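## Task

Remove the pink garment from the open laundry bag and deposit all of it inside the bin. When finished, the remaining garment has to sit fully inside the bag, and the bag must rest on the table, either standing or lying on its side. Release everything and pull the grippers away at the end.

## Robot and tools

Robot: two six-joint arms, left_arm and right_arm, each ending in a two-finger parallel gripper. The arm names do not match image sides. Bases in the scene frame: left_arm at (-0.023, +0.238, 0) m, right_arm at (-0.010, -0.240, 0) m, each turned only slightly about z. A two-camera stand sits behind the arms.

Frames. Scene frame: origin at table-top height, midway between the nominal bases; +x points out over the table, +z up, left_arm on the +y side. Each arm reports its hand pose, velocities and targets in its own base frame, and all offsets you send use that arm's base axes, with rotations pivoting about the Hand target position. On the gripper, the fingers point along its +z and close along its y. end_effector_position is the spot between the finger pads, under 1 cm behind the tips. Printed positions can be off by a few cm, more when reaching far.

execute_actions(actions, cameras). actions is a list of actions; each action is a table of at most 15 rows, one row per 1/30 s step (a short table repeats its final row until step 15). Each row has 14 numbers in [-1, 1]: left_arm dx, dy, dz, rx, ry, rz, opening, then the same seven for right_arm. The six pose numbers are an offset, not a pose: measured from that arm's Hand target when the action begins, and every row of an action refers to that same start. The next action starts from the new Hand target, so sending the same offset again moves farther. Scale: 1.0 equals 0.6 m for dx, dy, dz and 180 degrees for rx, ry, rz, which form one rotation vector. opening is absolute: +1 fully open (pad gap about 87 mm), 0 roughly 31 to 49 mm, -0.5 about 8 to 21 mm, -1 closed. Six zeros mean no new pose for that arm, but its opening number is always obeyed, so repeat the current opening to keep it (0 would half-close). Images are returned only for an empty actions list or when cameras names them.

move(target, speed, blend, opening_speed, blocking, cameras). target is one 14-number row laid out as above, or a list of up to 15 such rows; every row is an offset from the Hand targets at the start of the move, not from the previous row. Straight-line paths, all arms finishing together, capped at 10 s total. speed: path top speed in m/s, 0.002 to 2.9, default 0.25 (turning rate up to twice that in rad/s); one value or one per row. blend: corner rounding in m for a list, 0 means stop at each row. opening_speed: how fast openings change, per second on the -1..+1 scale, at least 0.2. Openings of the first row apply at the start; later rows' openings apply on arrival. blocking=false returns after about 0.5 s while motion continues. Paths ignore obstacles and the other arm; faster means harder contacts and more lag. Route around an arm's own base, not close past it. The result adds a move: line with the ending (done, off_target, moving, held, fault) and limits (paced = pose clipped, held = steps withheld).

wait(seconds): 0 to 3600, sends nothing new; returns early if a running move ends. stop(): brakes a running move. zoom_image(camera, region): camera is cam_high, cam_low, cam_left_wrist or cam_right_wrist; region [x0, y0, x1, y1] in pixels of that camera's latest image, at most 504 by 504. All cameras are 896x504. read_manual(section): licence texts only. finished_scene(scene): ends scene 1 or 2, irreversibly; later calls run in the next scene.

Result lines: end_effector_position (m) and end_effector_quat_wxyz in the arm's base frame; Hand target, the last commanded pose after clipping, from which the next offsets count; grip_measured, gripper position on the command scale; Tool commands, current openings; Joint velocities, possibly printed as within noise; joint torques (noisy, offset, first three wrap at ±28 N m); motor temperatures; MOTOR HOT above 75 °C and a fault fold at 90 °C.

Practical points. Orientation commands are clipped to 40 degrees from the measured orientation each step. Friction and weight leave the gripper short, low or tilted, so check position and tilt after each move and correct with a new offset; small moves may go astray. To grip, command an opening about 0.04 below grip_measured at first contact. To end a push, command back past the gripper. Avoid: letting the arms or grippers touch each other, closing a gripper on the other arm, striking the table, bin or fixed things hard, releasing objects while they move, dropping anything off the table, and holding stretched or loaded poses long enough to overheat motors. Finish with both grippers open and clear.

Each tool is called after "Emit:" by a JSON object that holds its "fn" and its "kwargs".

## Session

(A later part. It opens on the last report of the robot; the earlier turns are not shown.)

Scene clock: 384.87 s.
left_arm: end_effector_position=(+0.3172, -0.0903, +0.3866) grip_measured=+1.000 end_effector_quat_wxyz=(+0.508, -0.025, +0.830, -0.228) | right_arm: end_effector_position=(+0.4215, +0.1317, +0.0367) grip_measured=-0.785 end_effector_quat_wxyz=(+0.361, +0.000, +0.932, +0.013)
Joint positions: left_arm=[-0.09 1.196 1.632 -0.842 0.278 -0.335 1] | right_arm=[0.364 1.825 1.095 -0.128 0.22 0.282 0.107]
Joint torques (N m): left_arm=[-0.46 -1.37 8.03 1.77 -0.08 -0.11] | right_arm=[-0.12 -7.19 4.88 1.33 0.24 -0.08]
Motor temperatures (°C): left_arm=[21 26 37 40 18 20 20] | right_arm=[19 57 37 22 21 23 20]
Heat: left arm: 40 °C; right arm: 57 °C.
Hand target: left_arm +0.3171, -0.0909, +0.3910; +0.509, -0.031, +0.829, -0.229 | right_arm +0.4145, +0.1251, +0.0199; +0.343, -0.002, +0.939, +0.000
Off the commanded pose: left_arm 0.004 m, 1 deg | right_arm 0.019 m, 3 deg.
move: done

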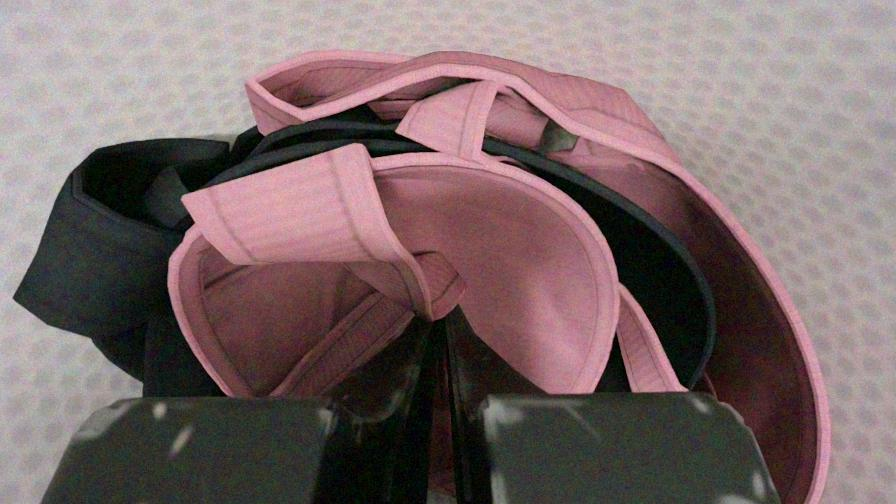

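Emit:
{"fn": "move", "kwargs": {"target": [0,0,0,0,0,0,1, -0.02,-0.01,0.22,0,0,0,-1], "speed": 0.08, "cameras": ["cam_right_wrist","cam_left_wrist"]}}

Scene clock: 389.40 s.
left_arm: end_effector_position=(+0.3172, -0.0903, +0.3866) grip_measured=+1.000 end_effector_quat_wxyz=(+0.508, -0.025, +0.830, -0.228) | right_arm: end_effector_position=(+0.4005, +0.1217, +0.1347) grip_measured=-0.785 end_effector_quat_wxyz=(+0.329, -0.003, +0.944, -0.001)
Joint positions: left_arm=[-0.09 1.196 1.632 -0.842 0.278 -0.335 1] | right_arm=[0.36 1.687 1.375 -0.62 0.22 0.28 0.107]
Joint torques (N m): left_arm=[-0.47 -1.37 8.01 1.78 -0.07 -0.11] | right_arm=[-0.12 -10.85 9.25 1.07 0.22 -0.09]
Motor temperatures (°C): left_arm=[21 26 37 40 18 20 20] | right_arm=[19 56 37 23 21 22 20]
Heat: left arm: 40 °C; right arm: 56 °C.
Hand target: left_arm +0.3171, -0.0909, +0.3910; +0.509, -0.031, +0.829, -0.229 | right_arm +0.4025, +0.1191, +0.1519; +0.343, -0.002, +0.939, +0.000
Off the commanded pose: left_arm 0.004 m, 1 deg | right_arm 0.018 m, 2 deg.
move: off_target (right_arm)
Images, in order (width x height): cam_left_wrist 896x504, cam_right_wrist 896x504.

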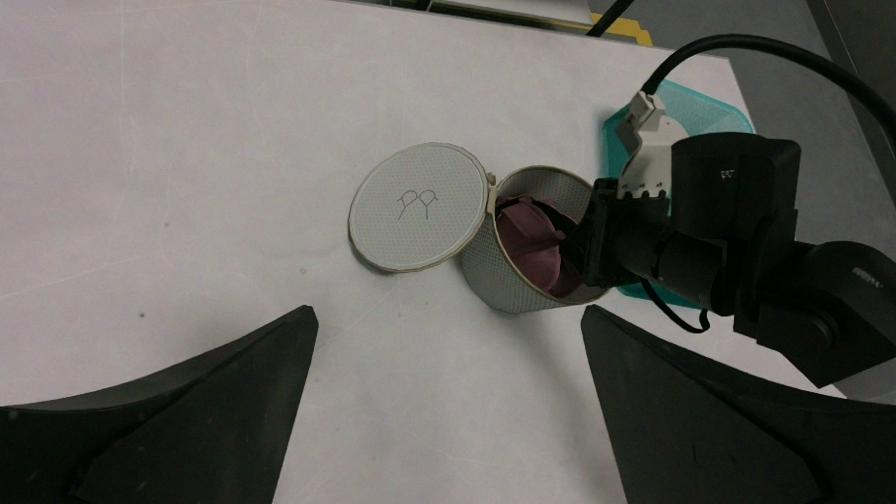

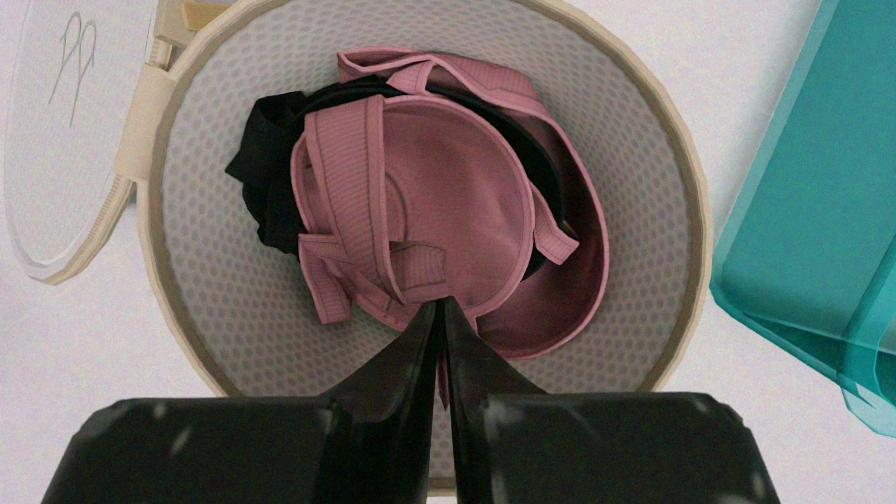

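Emit:
{"fn": "move", "kwargs": {"target": [0,0,0,0,0,0,1, -0.02,-0.02,0.2,0,0,0,-1], "speed": 0.1, "cameras": ["cam_right_wrist","cam_left_wrist","cam_low"]}}

Emit:
{"fn": "zoom_image", "kwargs": {"camera": "cam_low", "region": [330, 140, 560, 330]}}

Scene clock: 396.13 s.
left_arm: end_effector_position=(+0.3172, -0.0903, +0.3866) grip_measured=+1.000 end_effector_quat_wxyz=(+0.508, -0.025, +0.830, -0.228) | right_arm: end_effector_position=(+0.3894, +0.1076, +0.2690) grip_measured=-0.785 end_effector_quat_wxyz=(+0.345, +0.002, +0.939, -0.001)
Joint positions: left_arm=[-0.09 1.196 1.632 -0.842 0.278 -0.335 1] | right_arm=[0.338 1.7 1.921 -1.118 0.22 0.265 0.107]
Joint torques (N m): left_arm=[-0.46 -1.36 7.98 1.77 -0.08 -0.11] | right_arm=[-0.13 -7.09 8.73 1.15 0.09 -0.11]
Heat: left arm: 40 °C; right arm: 54 °C.
Hand target: left_arm +0.3171, -0.0909, +0.3910; +0.509, -0.031, +0.829, -0.229 | right_arm +0.3905, +0.1071, +0.2720; +0.343, -0.002, +0.939, +0.000
Off the commanded pose: left_arm 0.004 m, 1 deg | right_arm 0.003 m, 1 deg.
move: done
Images, in order (width x height): cam_low 896x504, cam_left_wrist 896x504, cam_right_wrist 896x504.

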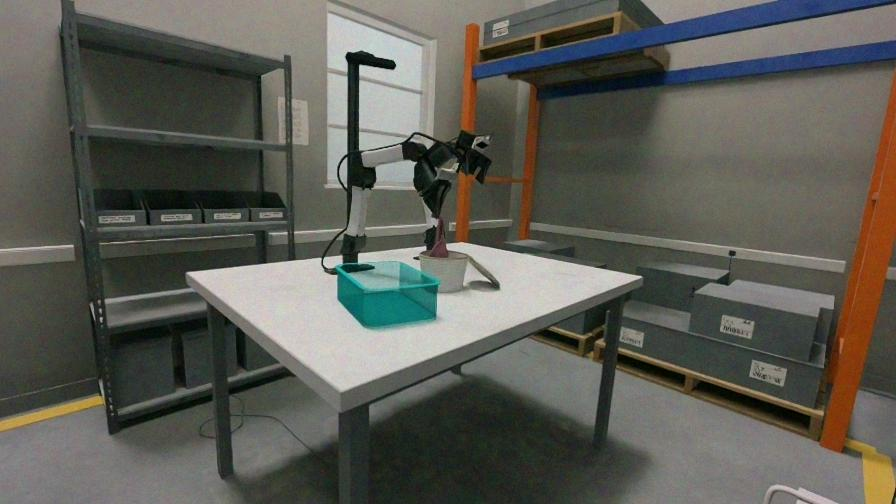

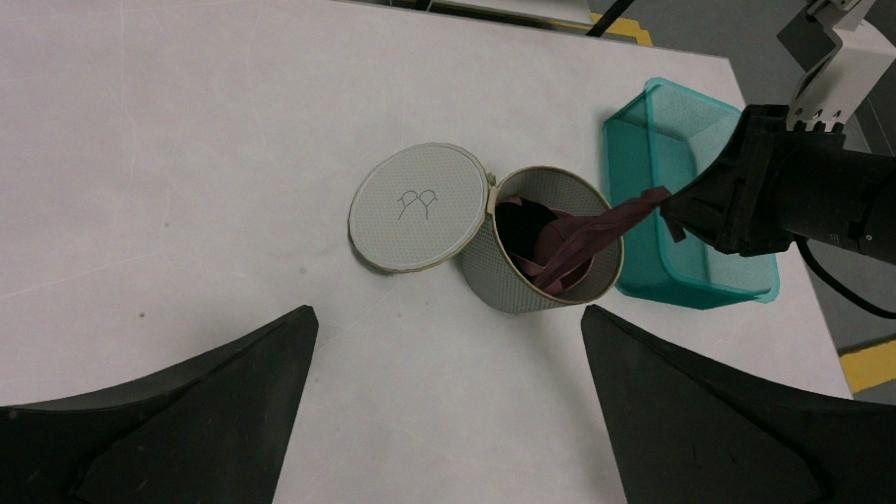

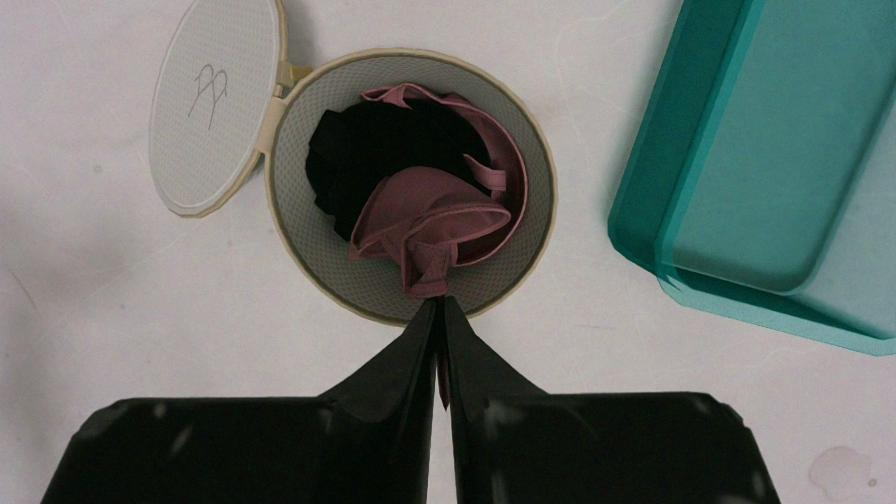

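Scaled by 2.191 from the camera's image (finer frame: 1280x720).

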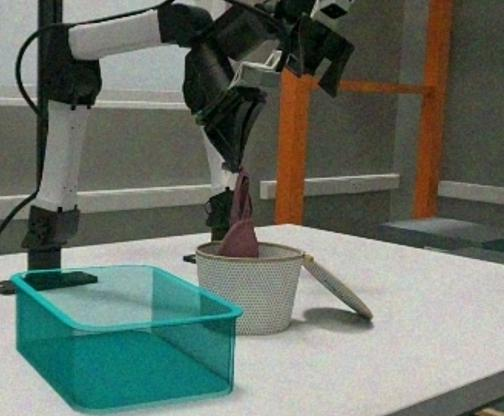

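Emit:
{"fn": "move", "kwargs": {"target": [0,0,0,0,0,0,1, 0.0,0.0,0.28,0,0,0,-1], "speed": 0.12, "cameras": ["cam_right_wrist","cam_left_wrist","cam_low"]}}

Emit:
{"fn": "zoom_image", "kwargs": {"camera": "cam_low", "region": [330, 140, 560, 330]}}

Scene clock: 400.77 s.
left_arm: end_effector_position=(+0.3172, -0.0903, +0.3866) grip_measured=+1.000 end_effector_quat_wxyz=(+0.508, -0.025, +0.830, -0.228) | right_arm: end_effector_position=(+0.3937, +0.1075, +0.4217) grip_measured=-0.785 end_effector_quat_wxyz=(+0.486, -0.007, +0.873, +0.036)
Joint positions: left_arm=[-0.09 1.196 1.632 -0.842 0.278 -0.335 1] | right_arm=[0.34 1.945 2.851 -1.474 0.22 0.204 0.107]
Joint torques (N m): left_arm=[-0.49 -1.35 8.02 1.78 -0.08 -0.12] | right_arm=[0.73 -9.66 5.19 1.81 0.21 -0.09]
Heat: left arm: 40 °C; right arm: 53 °C.
Hand target: left_arm +0.3171, -0.0909, +0.3910; +0.509, -0.031, +0.829, -0.229 | right_arm +0.3906, +0.1070, +0.4400; +0.343, -0.002, +0.939, +0.000
Off the commanded pose: left_arm 0.004 m, 1 deg | right_arm 0.019 m, 19 deg.
elbow stopped short (right arm): the move would have taken joint 3 (elbow) straighter than the controller allows.
move: off_target (right_arm)
Images, in order (width x height): cam_low 896x504, cam_left_wrist 896x504, cam_right_wrist 896x504.

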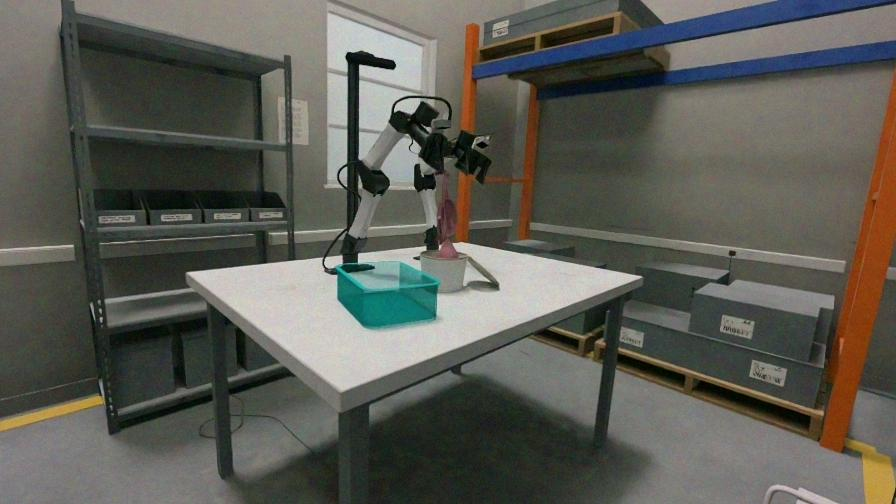

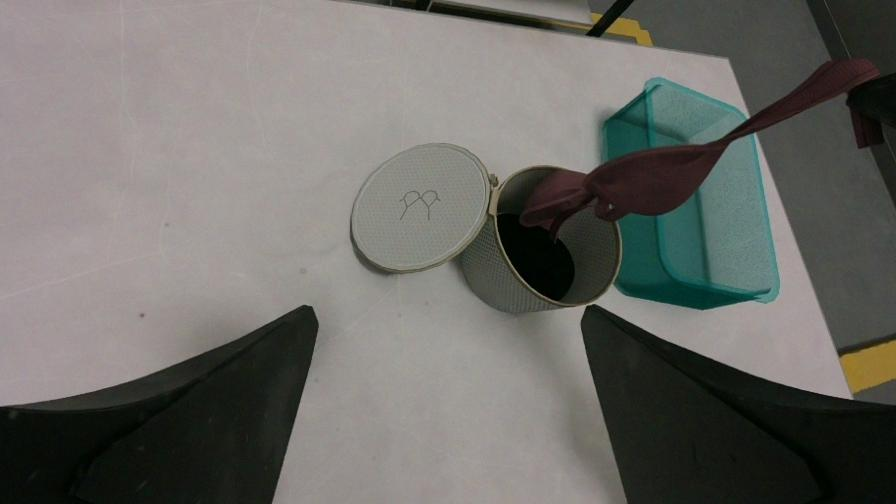

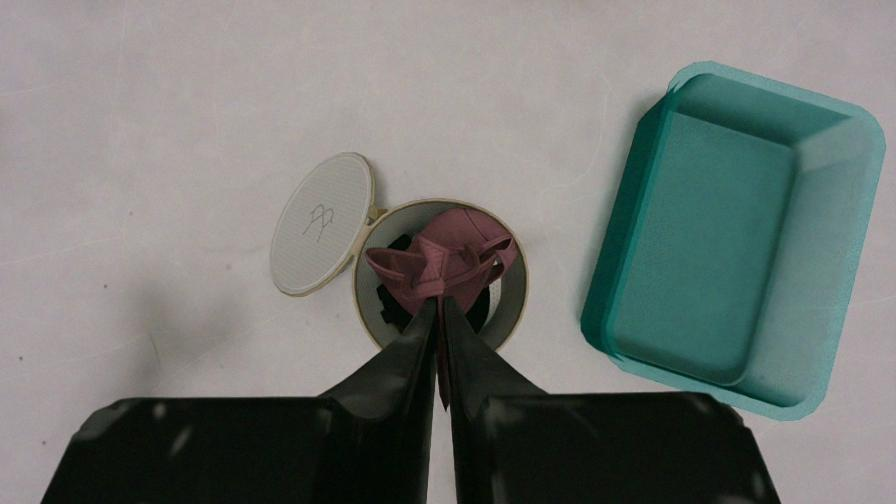

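Scaled by 2.191 from the camera's image (finer frame: 1280x720).

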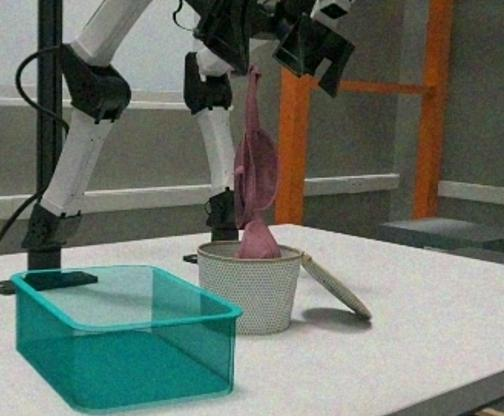

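Emit:
{"fn": "move", "kwargs": {"target": [0,0,0,0,0,0,1, -0.03,0.0,0.1,0,-0.2,0,-1], "speed": 0.12, "cameras": ["cam_right_wrist","cam_left_wrist","cam_low"]}}

Emit:
{"fn": "zoom_image", "kwargs": {"camera": "cam_low", "region": [330, 140, 560, 330]}}

Scene clock: 408.03 s.
left_arm: end_effector_position=(+0.3172, -0.0903, +0.3866) grip_measured=+1.000 end_effector_quat_wxyz=(+0.508, -0.025, +0.830, -0.228) | right_arm: end_effector_position=(+0.3784, +0.1113, +0.4866) grip_measured=-0.785 end_effector_quat_wxyz=(+0.590, -0.006, +0.807, -0.002)
Joint positions: left_arm=[-0.09 1.196 1.632 -0.842 0.278 -0.335 1] | right_arm=[0.461 1.857 2.843 -1.326 0.433 0.137 0.107]
Joint torques (N m): left_arm=[-0.46 -1.36 8.02 1.78 -0.07 -0.1] | right_arm=[0.64 -9.13 3.02 1.93 0.33 -0.1]
Heat: left arm: 40 °C; right arm: 52 °C.
Hand target: left_arm +0.3171, -0.0909, +0.3910; +0.509, -0.031, +0.829, -0.229 | right_arm +0.3726, +0.1070, +0.4999; +0.616, -0.002, +0.788, +0.000
Off the commanded pose: left_arm 0.004 m, 1 deg | right_arm 0.015 m, 4 deg.
move: off_target (right_arm)
Images, in order (width x height): cam_low 896x504, cam_left_wrist 896x504, cam_right_wrist 896x504.

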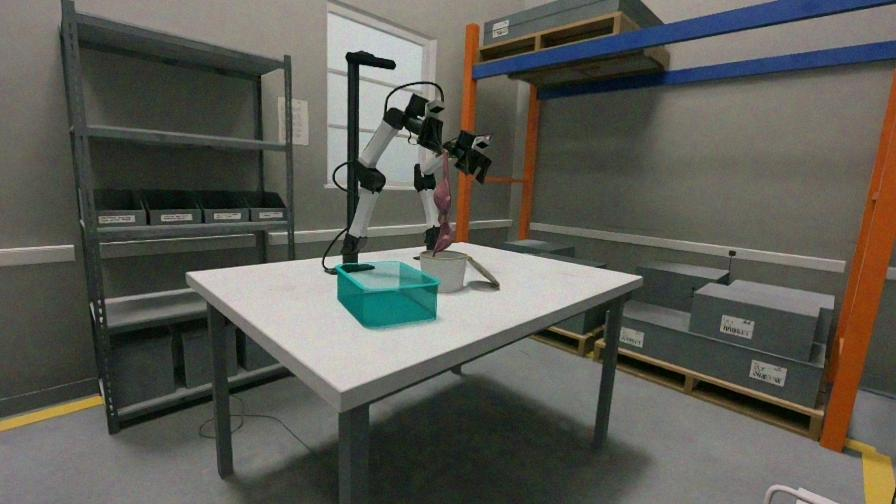

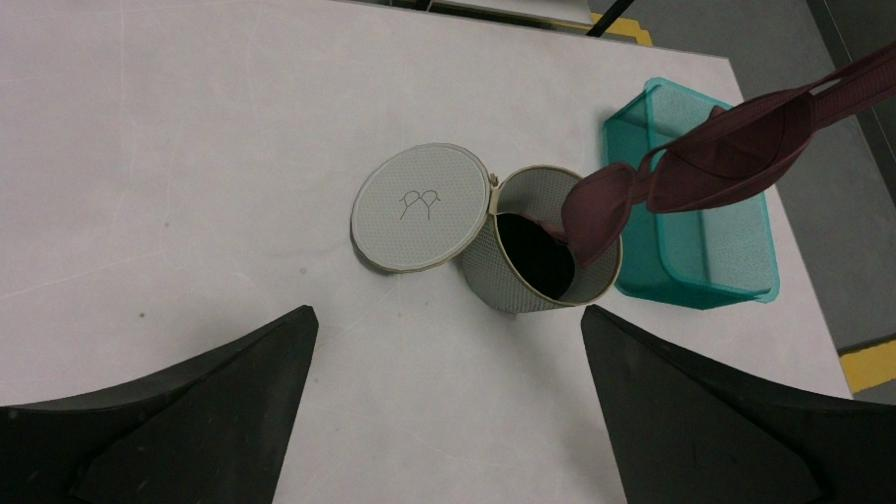

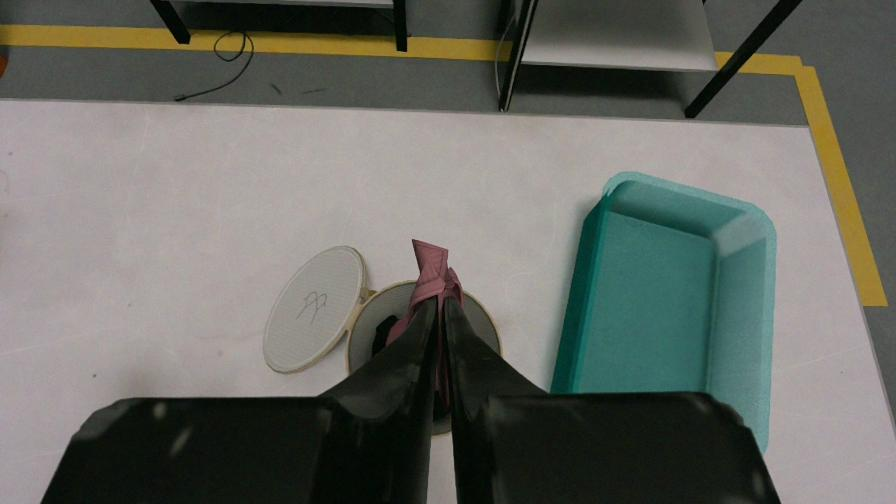

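Scaled by 2.191 from the camera's image (finer frame: 1280x720).

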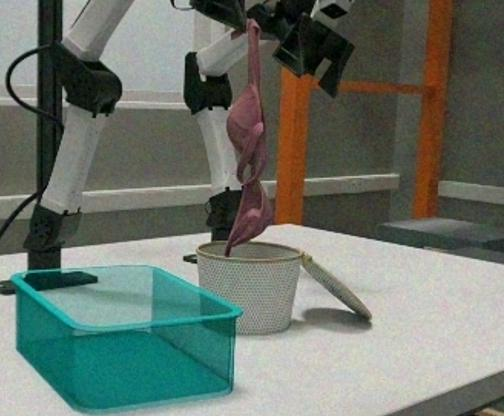

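Emit:
{"fn": "move", "kwargs": {"target": [[0,0,0,0,0,0,1, 0.0,0.0,0.06,0,-0.02,0,-1],[0,0,0,0,0,0,1, 0.045,-0.37,0.06,0,-0.02,-0.1,-1]], "speed": 0.15, "blend": [0.02,0], "cameras": ["all"]}}

Scene clock: 415.93 s.
left_arm: end_effector_position=(+0.3172, -0.0903, +0.3866) grip_measured=+1.000 end_effector_quat_wxyz=(+0.508, -0.025, +0.830, -0.228) | right_arm: end_effector_position=(+0.3968, -0.1148, +0.5261) grip_measured=-0.785 end_effector_quat_wxyz=(+0.642, +0.126, +0.750, -0.100)
Joint positions: left_arm=[-0.09 1.196 1.632 -0.842 0.278 -0.335 1] | right_arm=[-0.257 1.847 2.85 -1.16 0.064 0.022 0.107]
Joint torques (N m): left_arm=[-0.4 -1.35 8.02 1.77 -0.08 -0.11] | right_arm=[-0.01 -6.02 4.79 2.06 -0.05 -0.11]
Heat: left arm: 40 °C; right arm: 52 °C.
Hand target: left_arm +0.3171, -0.0909, +0.3910; +0.509, -0.031, +0.829, -0.229 | right_arm +0.3997, -0.1149, +0.5358; +0.633, +0.121, +0.759, -0.096
Off the commanded pose: left_arm 0.004 m, 1 deg | right_arm 0.010 m, 2 deg.
elbow stopped short (right arm): the move would have taken joint 3 (elbow) straighter than the controller allows.
move: done

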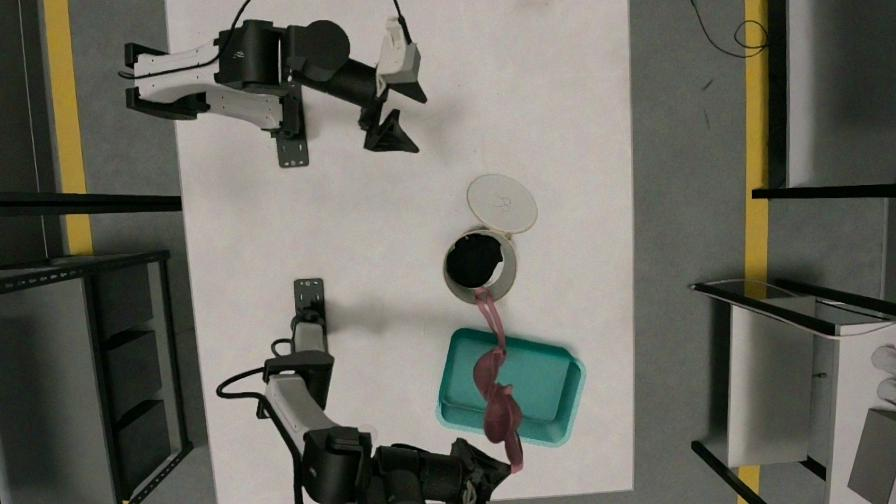

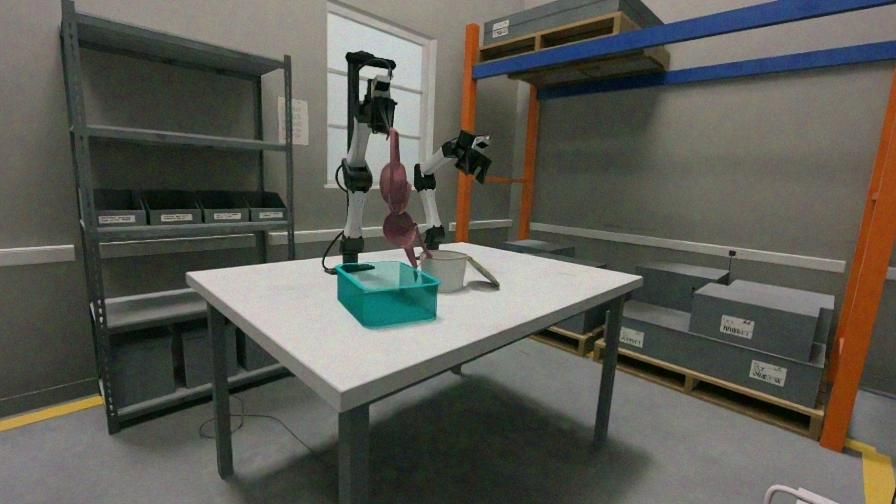

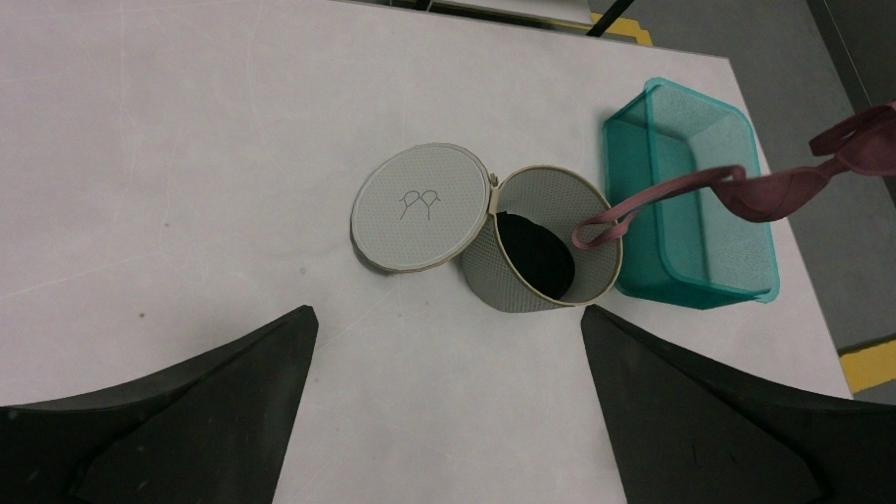

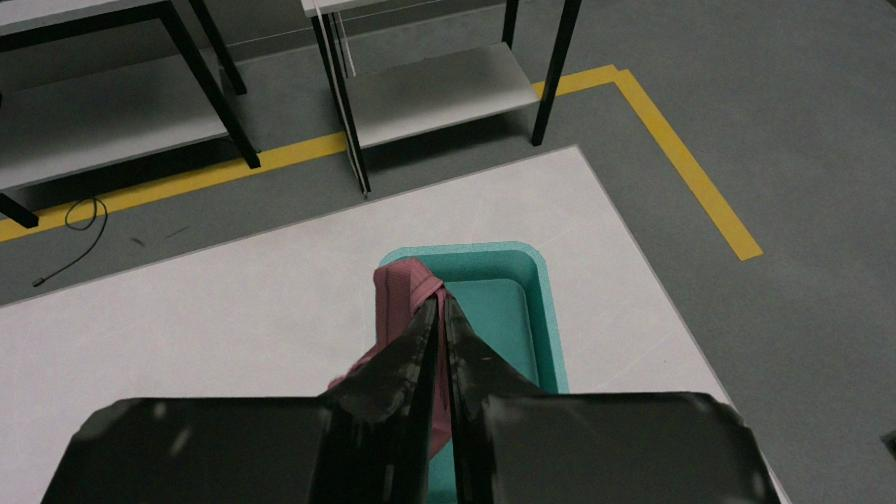

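Emit:
{"fn": "move", "kwargs": {"target": [0,0,0,0,0,0,1, 0.04,-0.2,0,0,0,0,-1], "speed": 0.15, "cameras": ["cam_high","cam_low"]}}

Scene clock: 419.97 s.
left_arm: end_effector_position=(+0.3172, -0.0903, +0.3866) grip_measured=+1.000 end_effector_quat_wxyz=(+0.508, -0.025, +0.830, -0.228) | right_arm: end_effector_position=(+0.4212, -0.2349, +0.5264) grip_measured=-0.785 end_effector_quat_wxyz=(+0.680, +0.125, +0.714, -0.113)
Joint positions: left_arm=[-0.09 1.196 1.632 -0.842 0.278 -0.335 1] | right_arm=[-0.604 1.984 2.85 -0.918 -0.265 -0.005 0.107]
Joint torques (N m): left_arm=[-0.47 -1.36 8.02 1.77 -0.08 -0.11] | right_arm=[0.05 -7.86 5.65 2.03 -0.01 -0.01]
Motor temperatures (°C): left_arm=[21 26 37 40 18 20 20] | right_arm=[19 51 37 27 21 22 21]
Heat: left arm: 40 °C; right arm: 51 °C.
Hand target: left_arm +0.3171, -0.0909, +0.3910; +0.509, -0.031, +0.829, -0.229 | right_arm +0.4237, -0.2349, +0.5359; +0.633, +0.121, +0.759, -0.097
Off the commanded pose: left_arm 0.004 m, 1 deg | right_arm 0.010 m, 8 deg.
elbow stopped short (right arm): the move would have taken joint 3 (elbow) straighter than the controller allows.
move: off_target (right_arm)

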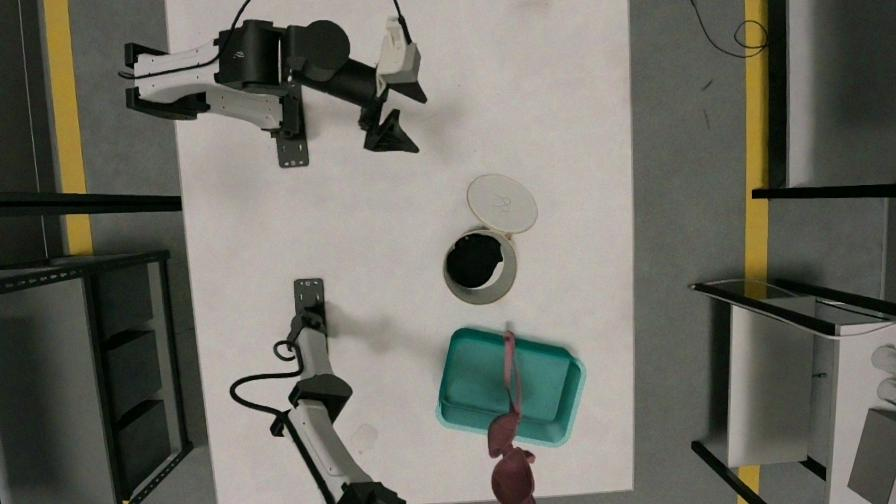

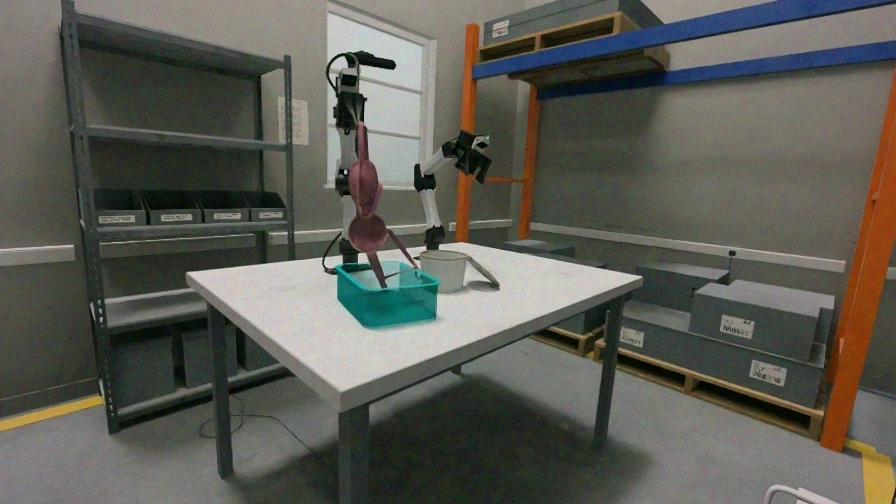

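Emit:
{"fn": "move", "kwargs": {"target": [[0,0,0,0,0,0,1, 0.05,0.0,-0.12,0,0.05,0,-1],[0,0,0,0,0,0,1, 0.1,0.04,-0.35,0,0.15,0.05,-1],[0,0,0,0,0,0,1, 0.11,0.13,-0.56,0,0.2,0.1,-1]], "speed": 0.15, "blend": [0.03,0.03,0], "cameras": ["cam_high","cam_low","cam_right_wrist"]}}

Scene clock: 428.80 s.
left_arm: end_effector_position=(+0.3172, -0.0903, +0.3866) grip_measured=+1.000 end_effector_quat_wxyz=(+0.508, -0.025, +0.830, -0.228) | right_arm: end_effector_position=(+0.4907, -0.1561, +0.1843) grip_measured=-0.785 end_effector_quat_wxyz=(+0.359, -0.026, +0.933, -0.018)
Joint positions: left_arm=[-0.09 1.196 1.632 -0.842 0.278 -0.335 1] | right_arm=[-0.358 2.023 1.973 -0.814 -0.223 -0.332 0.107]
Joint torques (N m): left_arm=[-0.44 -1.36 8.03 1.77 -0.08 -0.11] | right_arm=[0.42 -14.8 6.3 1.47 0.06 -0.11]
Heat: left arm: 40 °C; right arm: 50 °C.
Hand target: left_arm +0.3171, -0.0909, +0.3910; +0.509, -0.031, +0.829, -0.229 | right_arm +0.4896, -0.1569, +0.1999; +0.376, -0.033, +0.926, -0.031
Off the commanded pose: left_arm 0.004 m, 1 deg | right_arm 0.016 m, 3 deg.
elbow stopped short (right arm): the move would have taken joint 3 (elbow) straighter than the controller allows.
move: off_target (right_arm)

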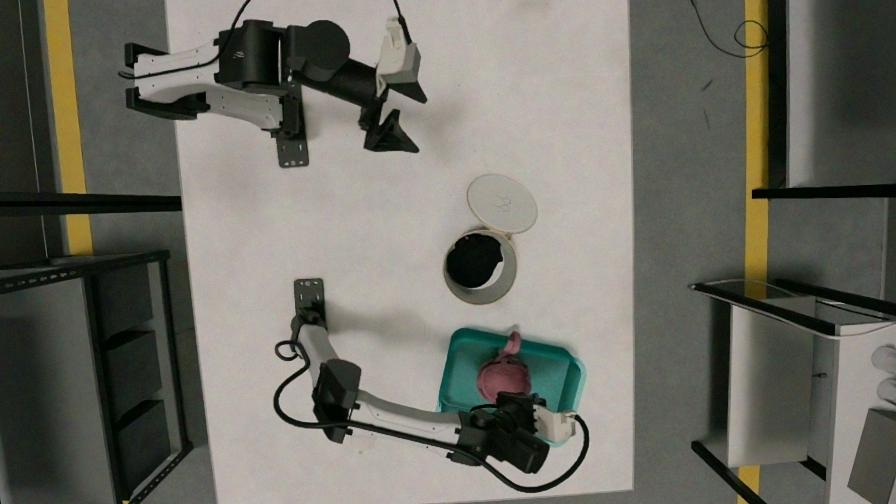

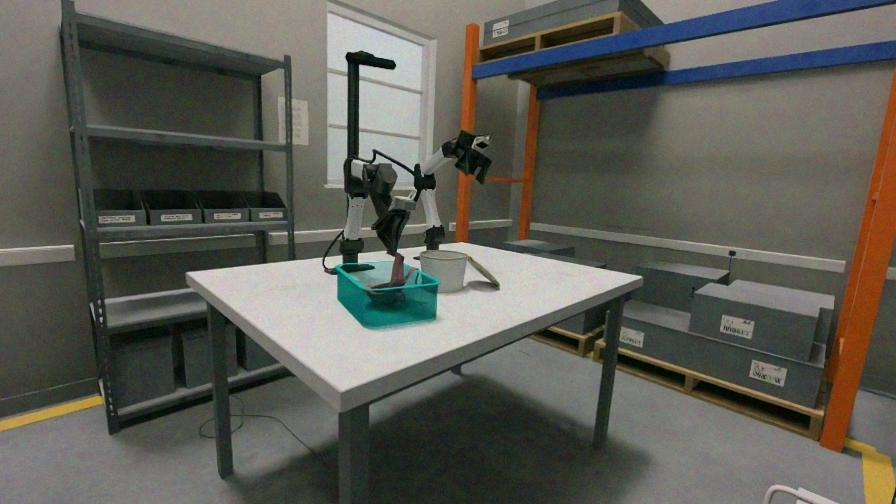

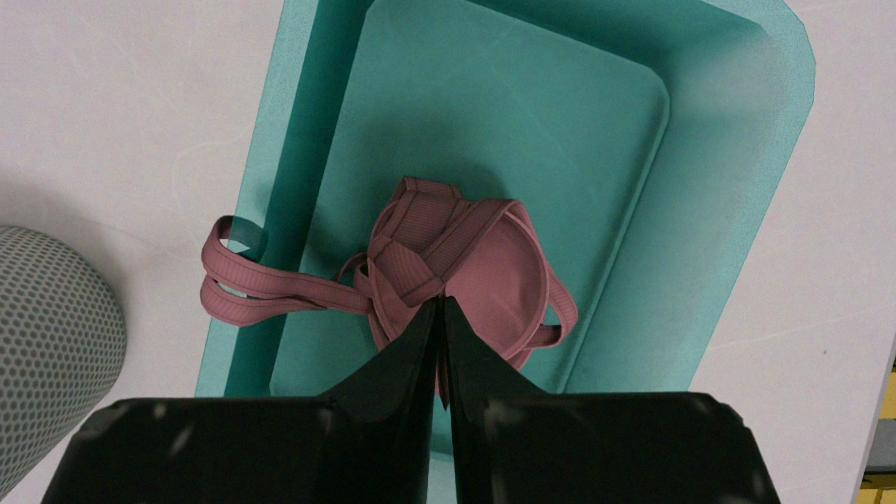

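Emit:
{"fn": "move", "kwargs": {"target": [[0,0,0,0,0,0,1, 0.0,-0.06,0.1,0,0,0,-1],[0,0,0,0,0,0,1, 0.0,-0.17,0.1,0,0,0,-1],[0,0,0,0,0,0,1, 0,-0.1,-0.12,0,0,0,-1]], "speed": 0.15, "blend": [0.02,0.02,0], "cameras": ["cam_high","cam_right_wrist"]}}

Scene clock: 435.60 s.
left_arm: end_effector_position=(+0.3172, -0.0903, +0.3866) grip_measured=+1.000 end_effector_quat_wxyz=(+0.508, -0.025, +0.830, -0.228) | right_arm: end_effector_position=(+0.4894, -0.2160, +0.1119) grip_measured=-0.785 end_effector_quat_wxyz=(+0.362, -0.035, +0.931, -0.017)
Joint positions: left_arm=[-0.09 1.196 1.632 -0.842 0.278 -0.335 1] | right_arm=[-0.486 2.109 1.816 -0.595 -0.316 -0.449 0.107]
Joint torques (N m): left_arm=[-0.44 -1.33 8.03 1.77 -0.07 -0.11] | right_arm=[0.57 -15.92 6.19 1.5 0.08 0.1]
Heat: left arm: 40 °C; right arm: 52 °C.
Hand target: left_arm +0.3171, -0.0909, +0.3910; +0.509, -0.031, +0.829, -0.229 | right_arm +0.4897, -0.2169, +0.1280; +0.376, -0.033, +0.926, -0.031
Off the commanded pose: left_arm 0.004 m, 1 deg | right_arm 0.016 m, 2 deg.
move: off_target (right_arm)

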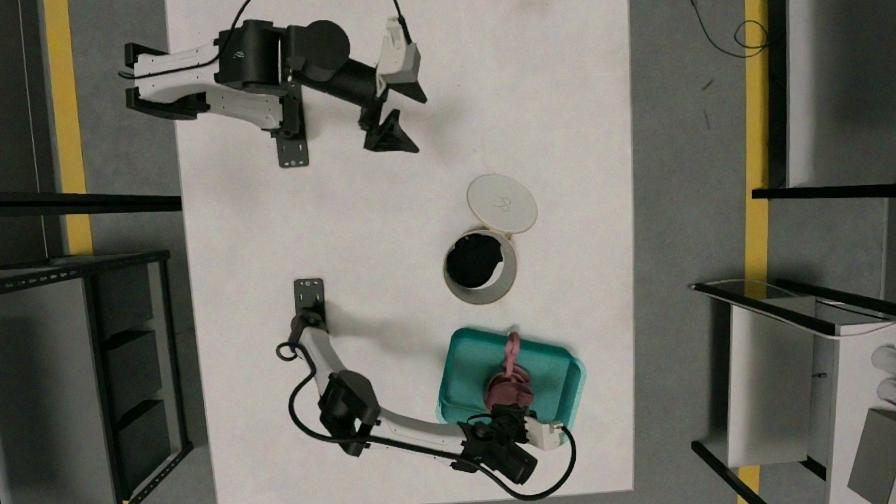

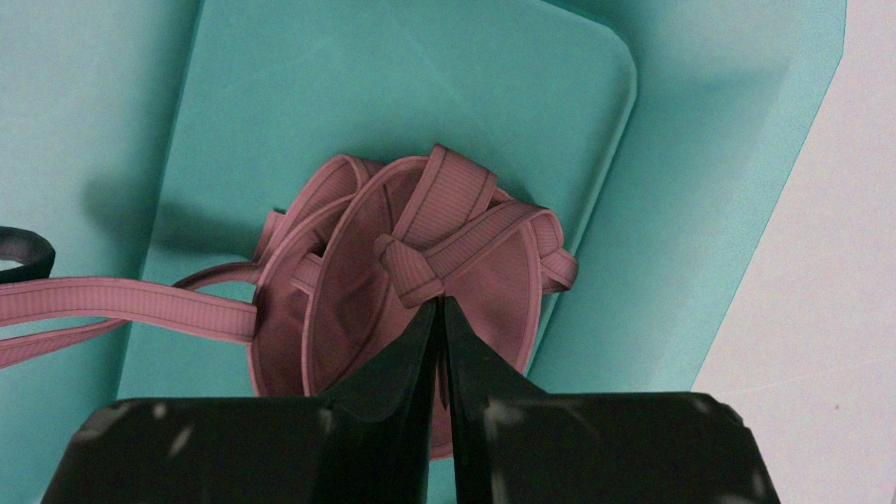

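Emit:
{"fn": "move", "kwargs": {"target": [0,0,0,0,0,0,1, 0.0,0,-0.05,0,0,0,-1], "speed": 0.15}}

Emit:
{"fn": "move", "kwargs": {"target": [0,0,0,0,0,0,1, 0,0,0,0,0,0,0], "opening_speed": 1.5}}

Emit:
{"fn": "move", "kwargs": {"target": [[0,0,0,0,0,0,1, 0,0,0.15,0,0,0,0],[0,0,0,0,0,0,1, -0.02,0.2,0.25,0,0,0,0]], "speed": 0.2, "blend": [0.02,0], "cameras": ["cam_high","cam_right_wrist"]}}

Scene clock: 440.37 s.
left_arm: end_effector_position=(+0.3172, -0.0903, +0.3866) grip_measured=+1.000 end_effector_quat_wxyz=(+0.508, -0.025, +0.830, -0.228) | right_arm: end_effector_position=(+0.4888, -0.2158, +0.0879) grip_measured=-0.785 end_effector_quat_wxyz=(+0.367, -0.036, +0.929, -0.019)
Joint positions: left_arm=[-0.09 1.196 1.632 -0.842 0.278 -0.335 1] | right_arm=[-0.486 2.107 1.711 -0.481 -0.316 -0.449 0.107]
Joint torques (N m): left_arm=[-0.46 -1.37 8.02 1.77 -0.07 -0.1] | right_arm=[0.55 -14.67 6.19 1.42 0.09 0.09]
Motor temperatures (°C): left_arm=[21 26 37 40 18 20 19] | right_arm=[19 55 37 28 21 22 21]
Heat: left arm: 40 °C; right arm: 55 °C.
Hand target: left_arm +0.3171, -0.0909, +0.3910; +0.509, -0.031, +0.829, -0.229 | right_arm +0.4896, -0.2169, +0.0979; +0.376, -0.033, +0.926, -0.030
Off the commanded pose: left_arm 0.004 m, 1 deg | right_arm 0.010 m, 2 deg.
move: done

Scene clock: 441.37 s.
left_arm: end_effector_position=(+0.3172, -0.0903, +0.3866) grip_measured=+1.000 end_effector_quat_wxyz=(+0.508, -0.025, +0.830, -0.228) | right_arm: end_effector_position=(+0.4889, -0.2159, +0.0880) grip_measured=+0.000 end_effector_quat_wxyz=(+0.367, -0.036, +0.929, -0.020)
Joint positions: left_arm=[-0.09 1.196 1.632 -0.842 0.278 -0.335 1] | right_arm=[-0.486 2.107 1.711 -0.48 -0.316 -0.449 0.5]
Joint torques (N m): left_arm=[-0.47 -1.35 7.99 1.77 -0.07 -0.11] | right_arm=[0.54 -14.67 6.19 1.46 0.08 0.09]
Motor temperatures (°C): left_arm=[21 26 37 40 18 20 19] | right_arm=[19 55 37 28 21 22 21]
Heat: left arm: 40 °C; right arm: 55 °C.
Hand target: left_arm +0.3171, -0.0909, +0.3910; +0.509, -0.031, +0.829, -0.229 | right_arm +0.4897, -0.2169, +0.0979; +0.376, -0.033, +0.926, -0.031
Off the commanded pose: left_arm 0.004 m, 1 deg | right_arm 0.010 m, 2 deg.
move: done

Scene clock: 443.40 s.
left_arm: end_effector_position=(+0.3172, -0.0903, +0.3866) grip_measured=+1.000 end_effector_quat_wxyz=(+0.508, -0.025, +0.830, -0.228) | right_arm: end_effector_position=(+0.4815, -0.0951, +0.2302) grip_measured=+0.000 end_effector_quat_wxyz=(+0.364, -0.040, +0.930, -0.022)
Joint positions: left_arm=[-0.09 1.196 1.632 -0.842 0.278 -0.335 1] | right_arm=[-0.224 1.937 2.027 -0.925 -0.141 -0.255 0.5]
Joint torques (N m): left_arm=[-0.47 -1.37 8.01 1.77 -0.08 -0.11] | right_arm=[0.35 -12.86 9.16 1.16 0.17 0.03]
Motor temperatures (°C): left_arm=[21 26 37 40 18 20 19] | right_arm=[19 56 37 27 21 22 21]
Heat: left arm: 40 °C; right arm: 56 °C.
Hand target: left_arm +0.3171, -0.0909, +0.3910; +0.509, -0.031, +0.829, -0.229 | right_arm +0.4777, -0.0968, +0.2481; +0.376, -0.033, +0.926, -0.030
Off the commanded pose: left_arm 0.004 m, 1 deg | right_arm 0.018 m, 2 deg.
move: off_target (right_arm)

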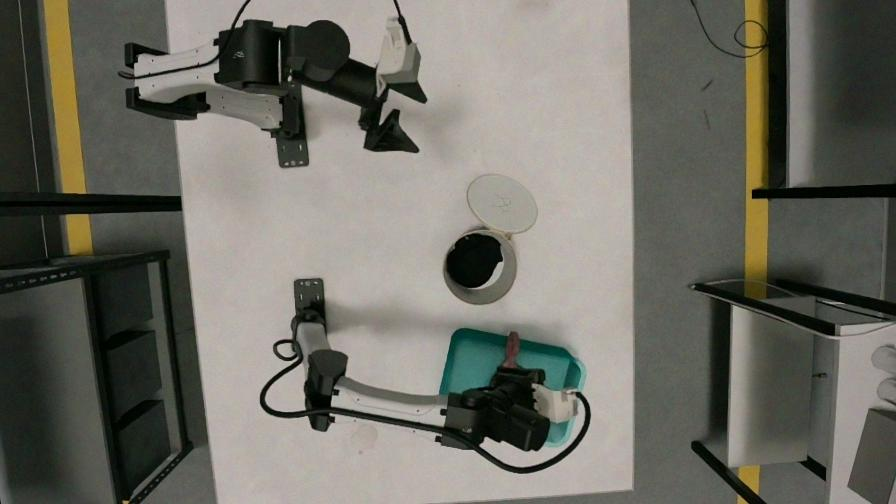

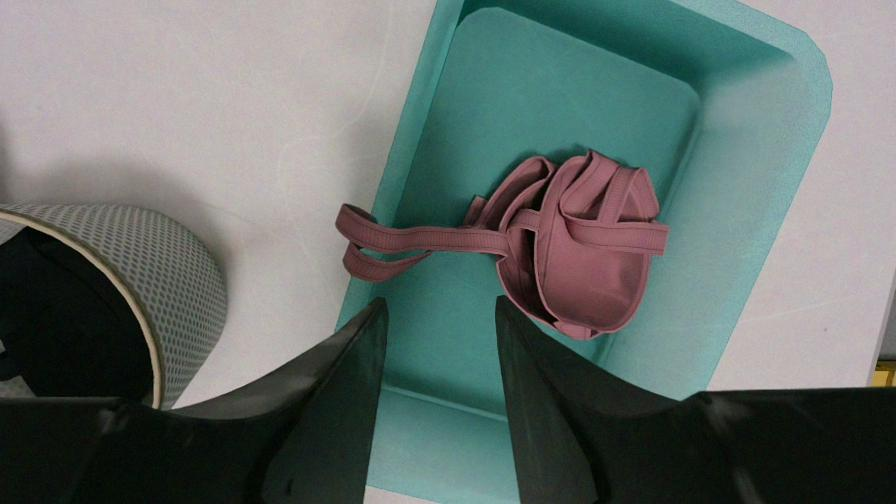

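Emit:
{"fn": "move", "kwargs": {"target": [[0,0,0,0,0,0,1, 0.024,0.015,-0.18,0,0,0,-0.3],[0,0,0,0,0,0,1, 0.024,0.01,-0.345,0,0,0,-0.3]], "speed": 0.12, "blend": [0.02,0], "cameras": ["cam_high","cam_right_wrist"]}}

Scene clock: 460.77 s.
left_arm: end_effector_position=(+0.3172, -0.0903, +0.3866) grip_measured=+1.000 end_effector_quat_wxyz=(+0.508, -0.025, +0.830, -0.228) | right_arm: end_effector_position=(+0.4920, -0.0923, +0.0491) grip_measured=-0.300 end_effector_quat_wxyz=(+0.379, -0.036, +0.924, -0.034)
Joint positions: left_arm=[-0.09 1.196 1.632 -0.842 0.278 -0.335 1] | right_arm=[-0.204 1.974 1.324 -0.146 -0.108 -0.237 0.35]
Joint torques (N m): left_arm=[-0.47 -1.4 8.03 1.77 -0.08 -0.11] | right_arm=[0.42 -9.58 6.05 1.55 0.03 0.07]
Motor temperatures (°C): left_arm=[21 26 37 40 18 20 19] | right_arm=[19 59 38 27 21 22 20]
Heat: left arm: 40 °C; right arm: 59 °C.
Hand target: left_arm +0.3171, -0.0909, +0.3910; +0.509, -0.031, +0.829, -0.229 | right_arm +0.4919, -0.0910, +0.0408; +0.376, -0.033, +0.926, -0.031
Off the commanded pose: left_arm 0.004 m, 1 deg | right_arm 0.008 m, 1 deg.
move: done

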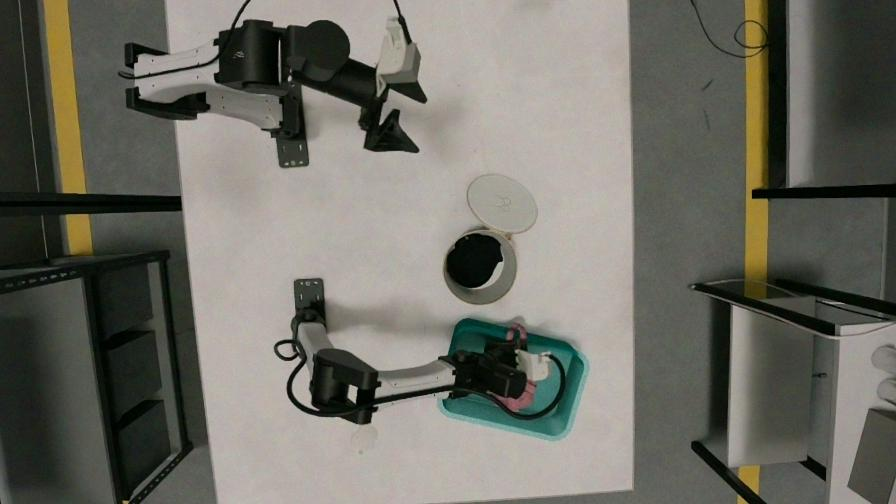

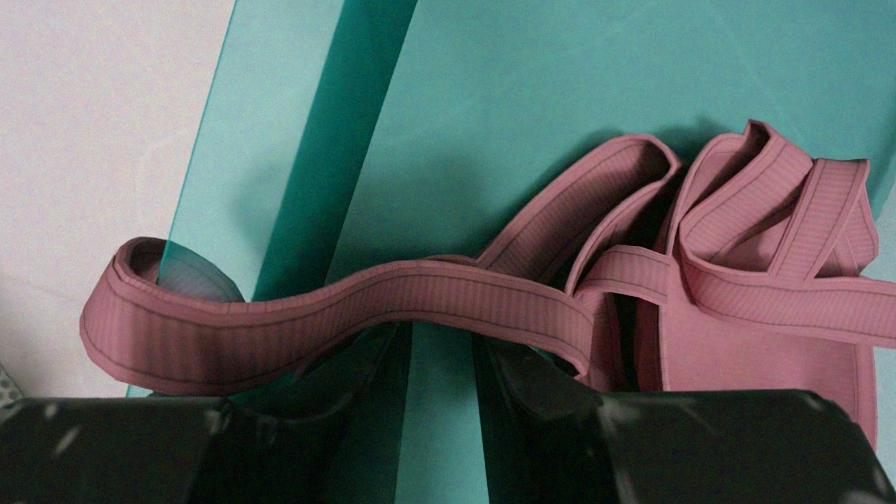

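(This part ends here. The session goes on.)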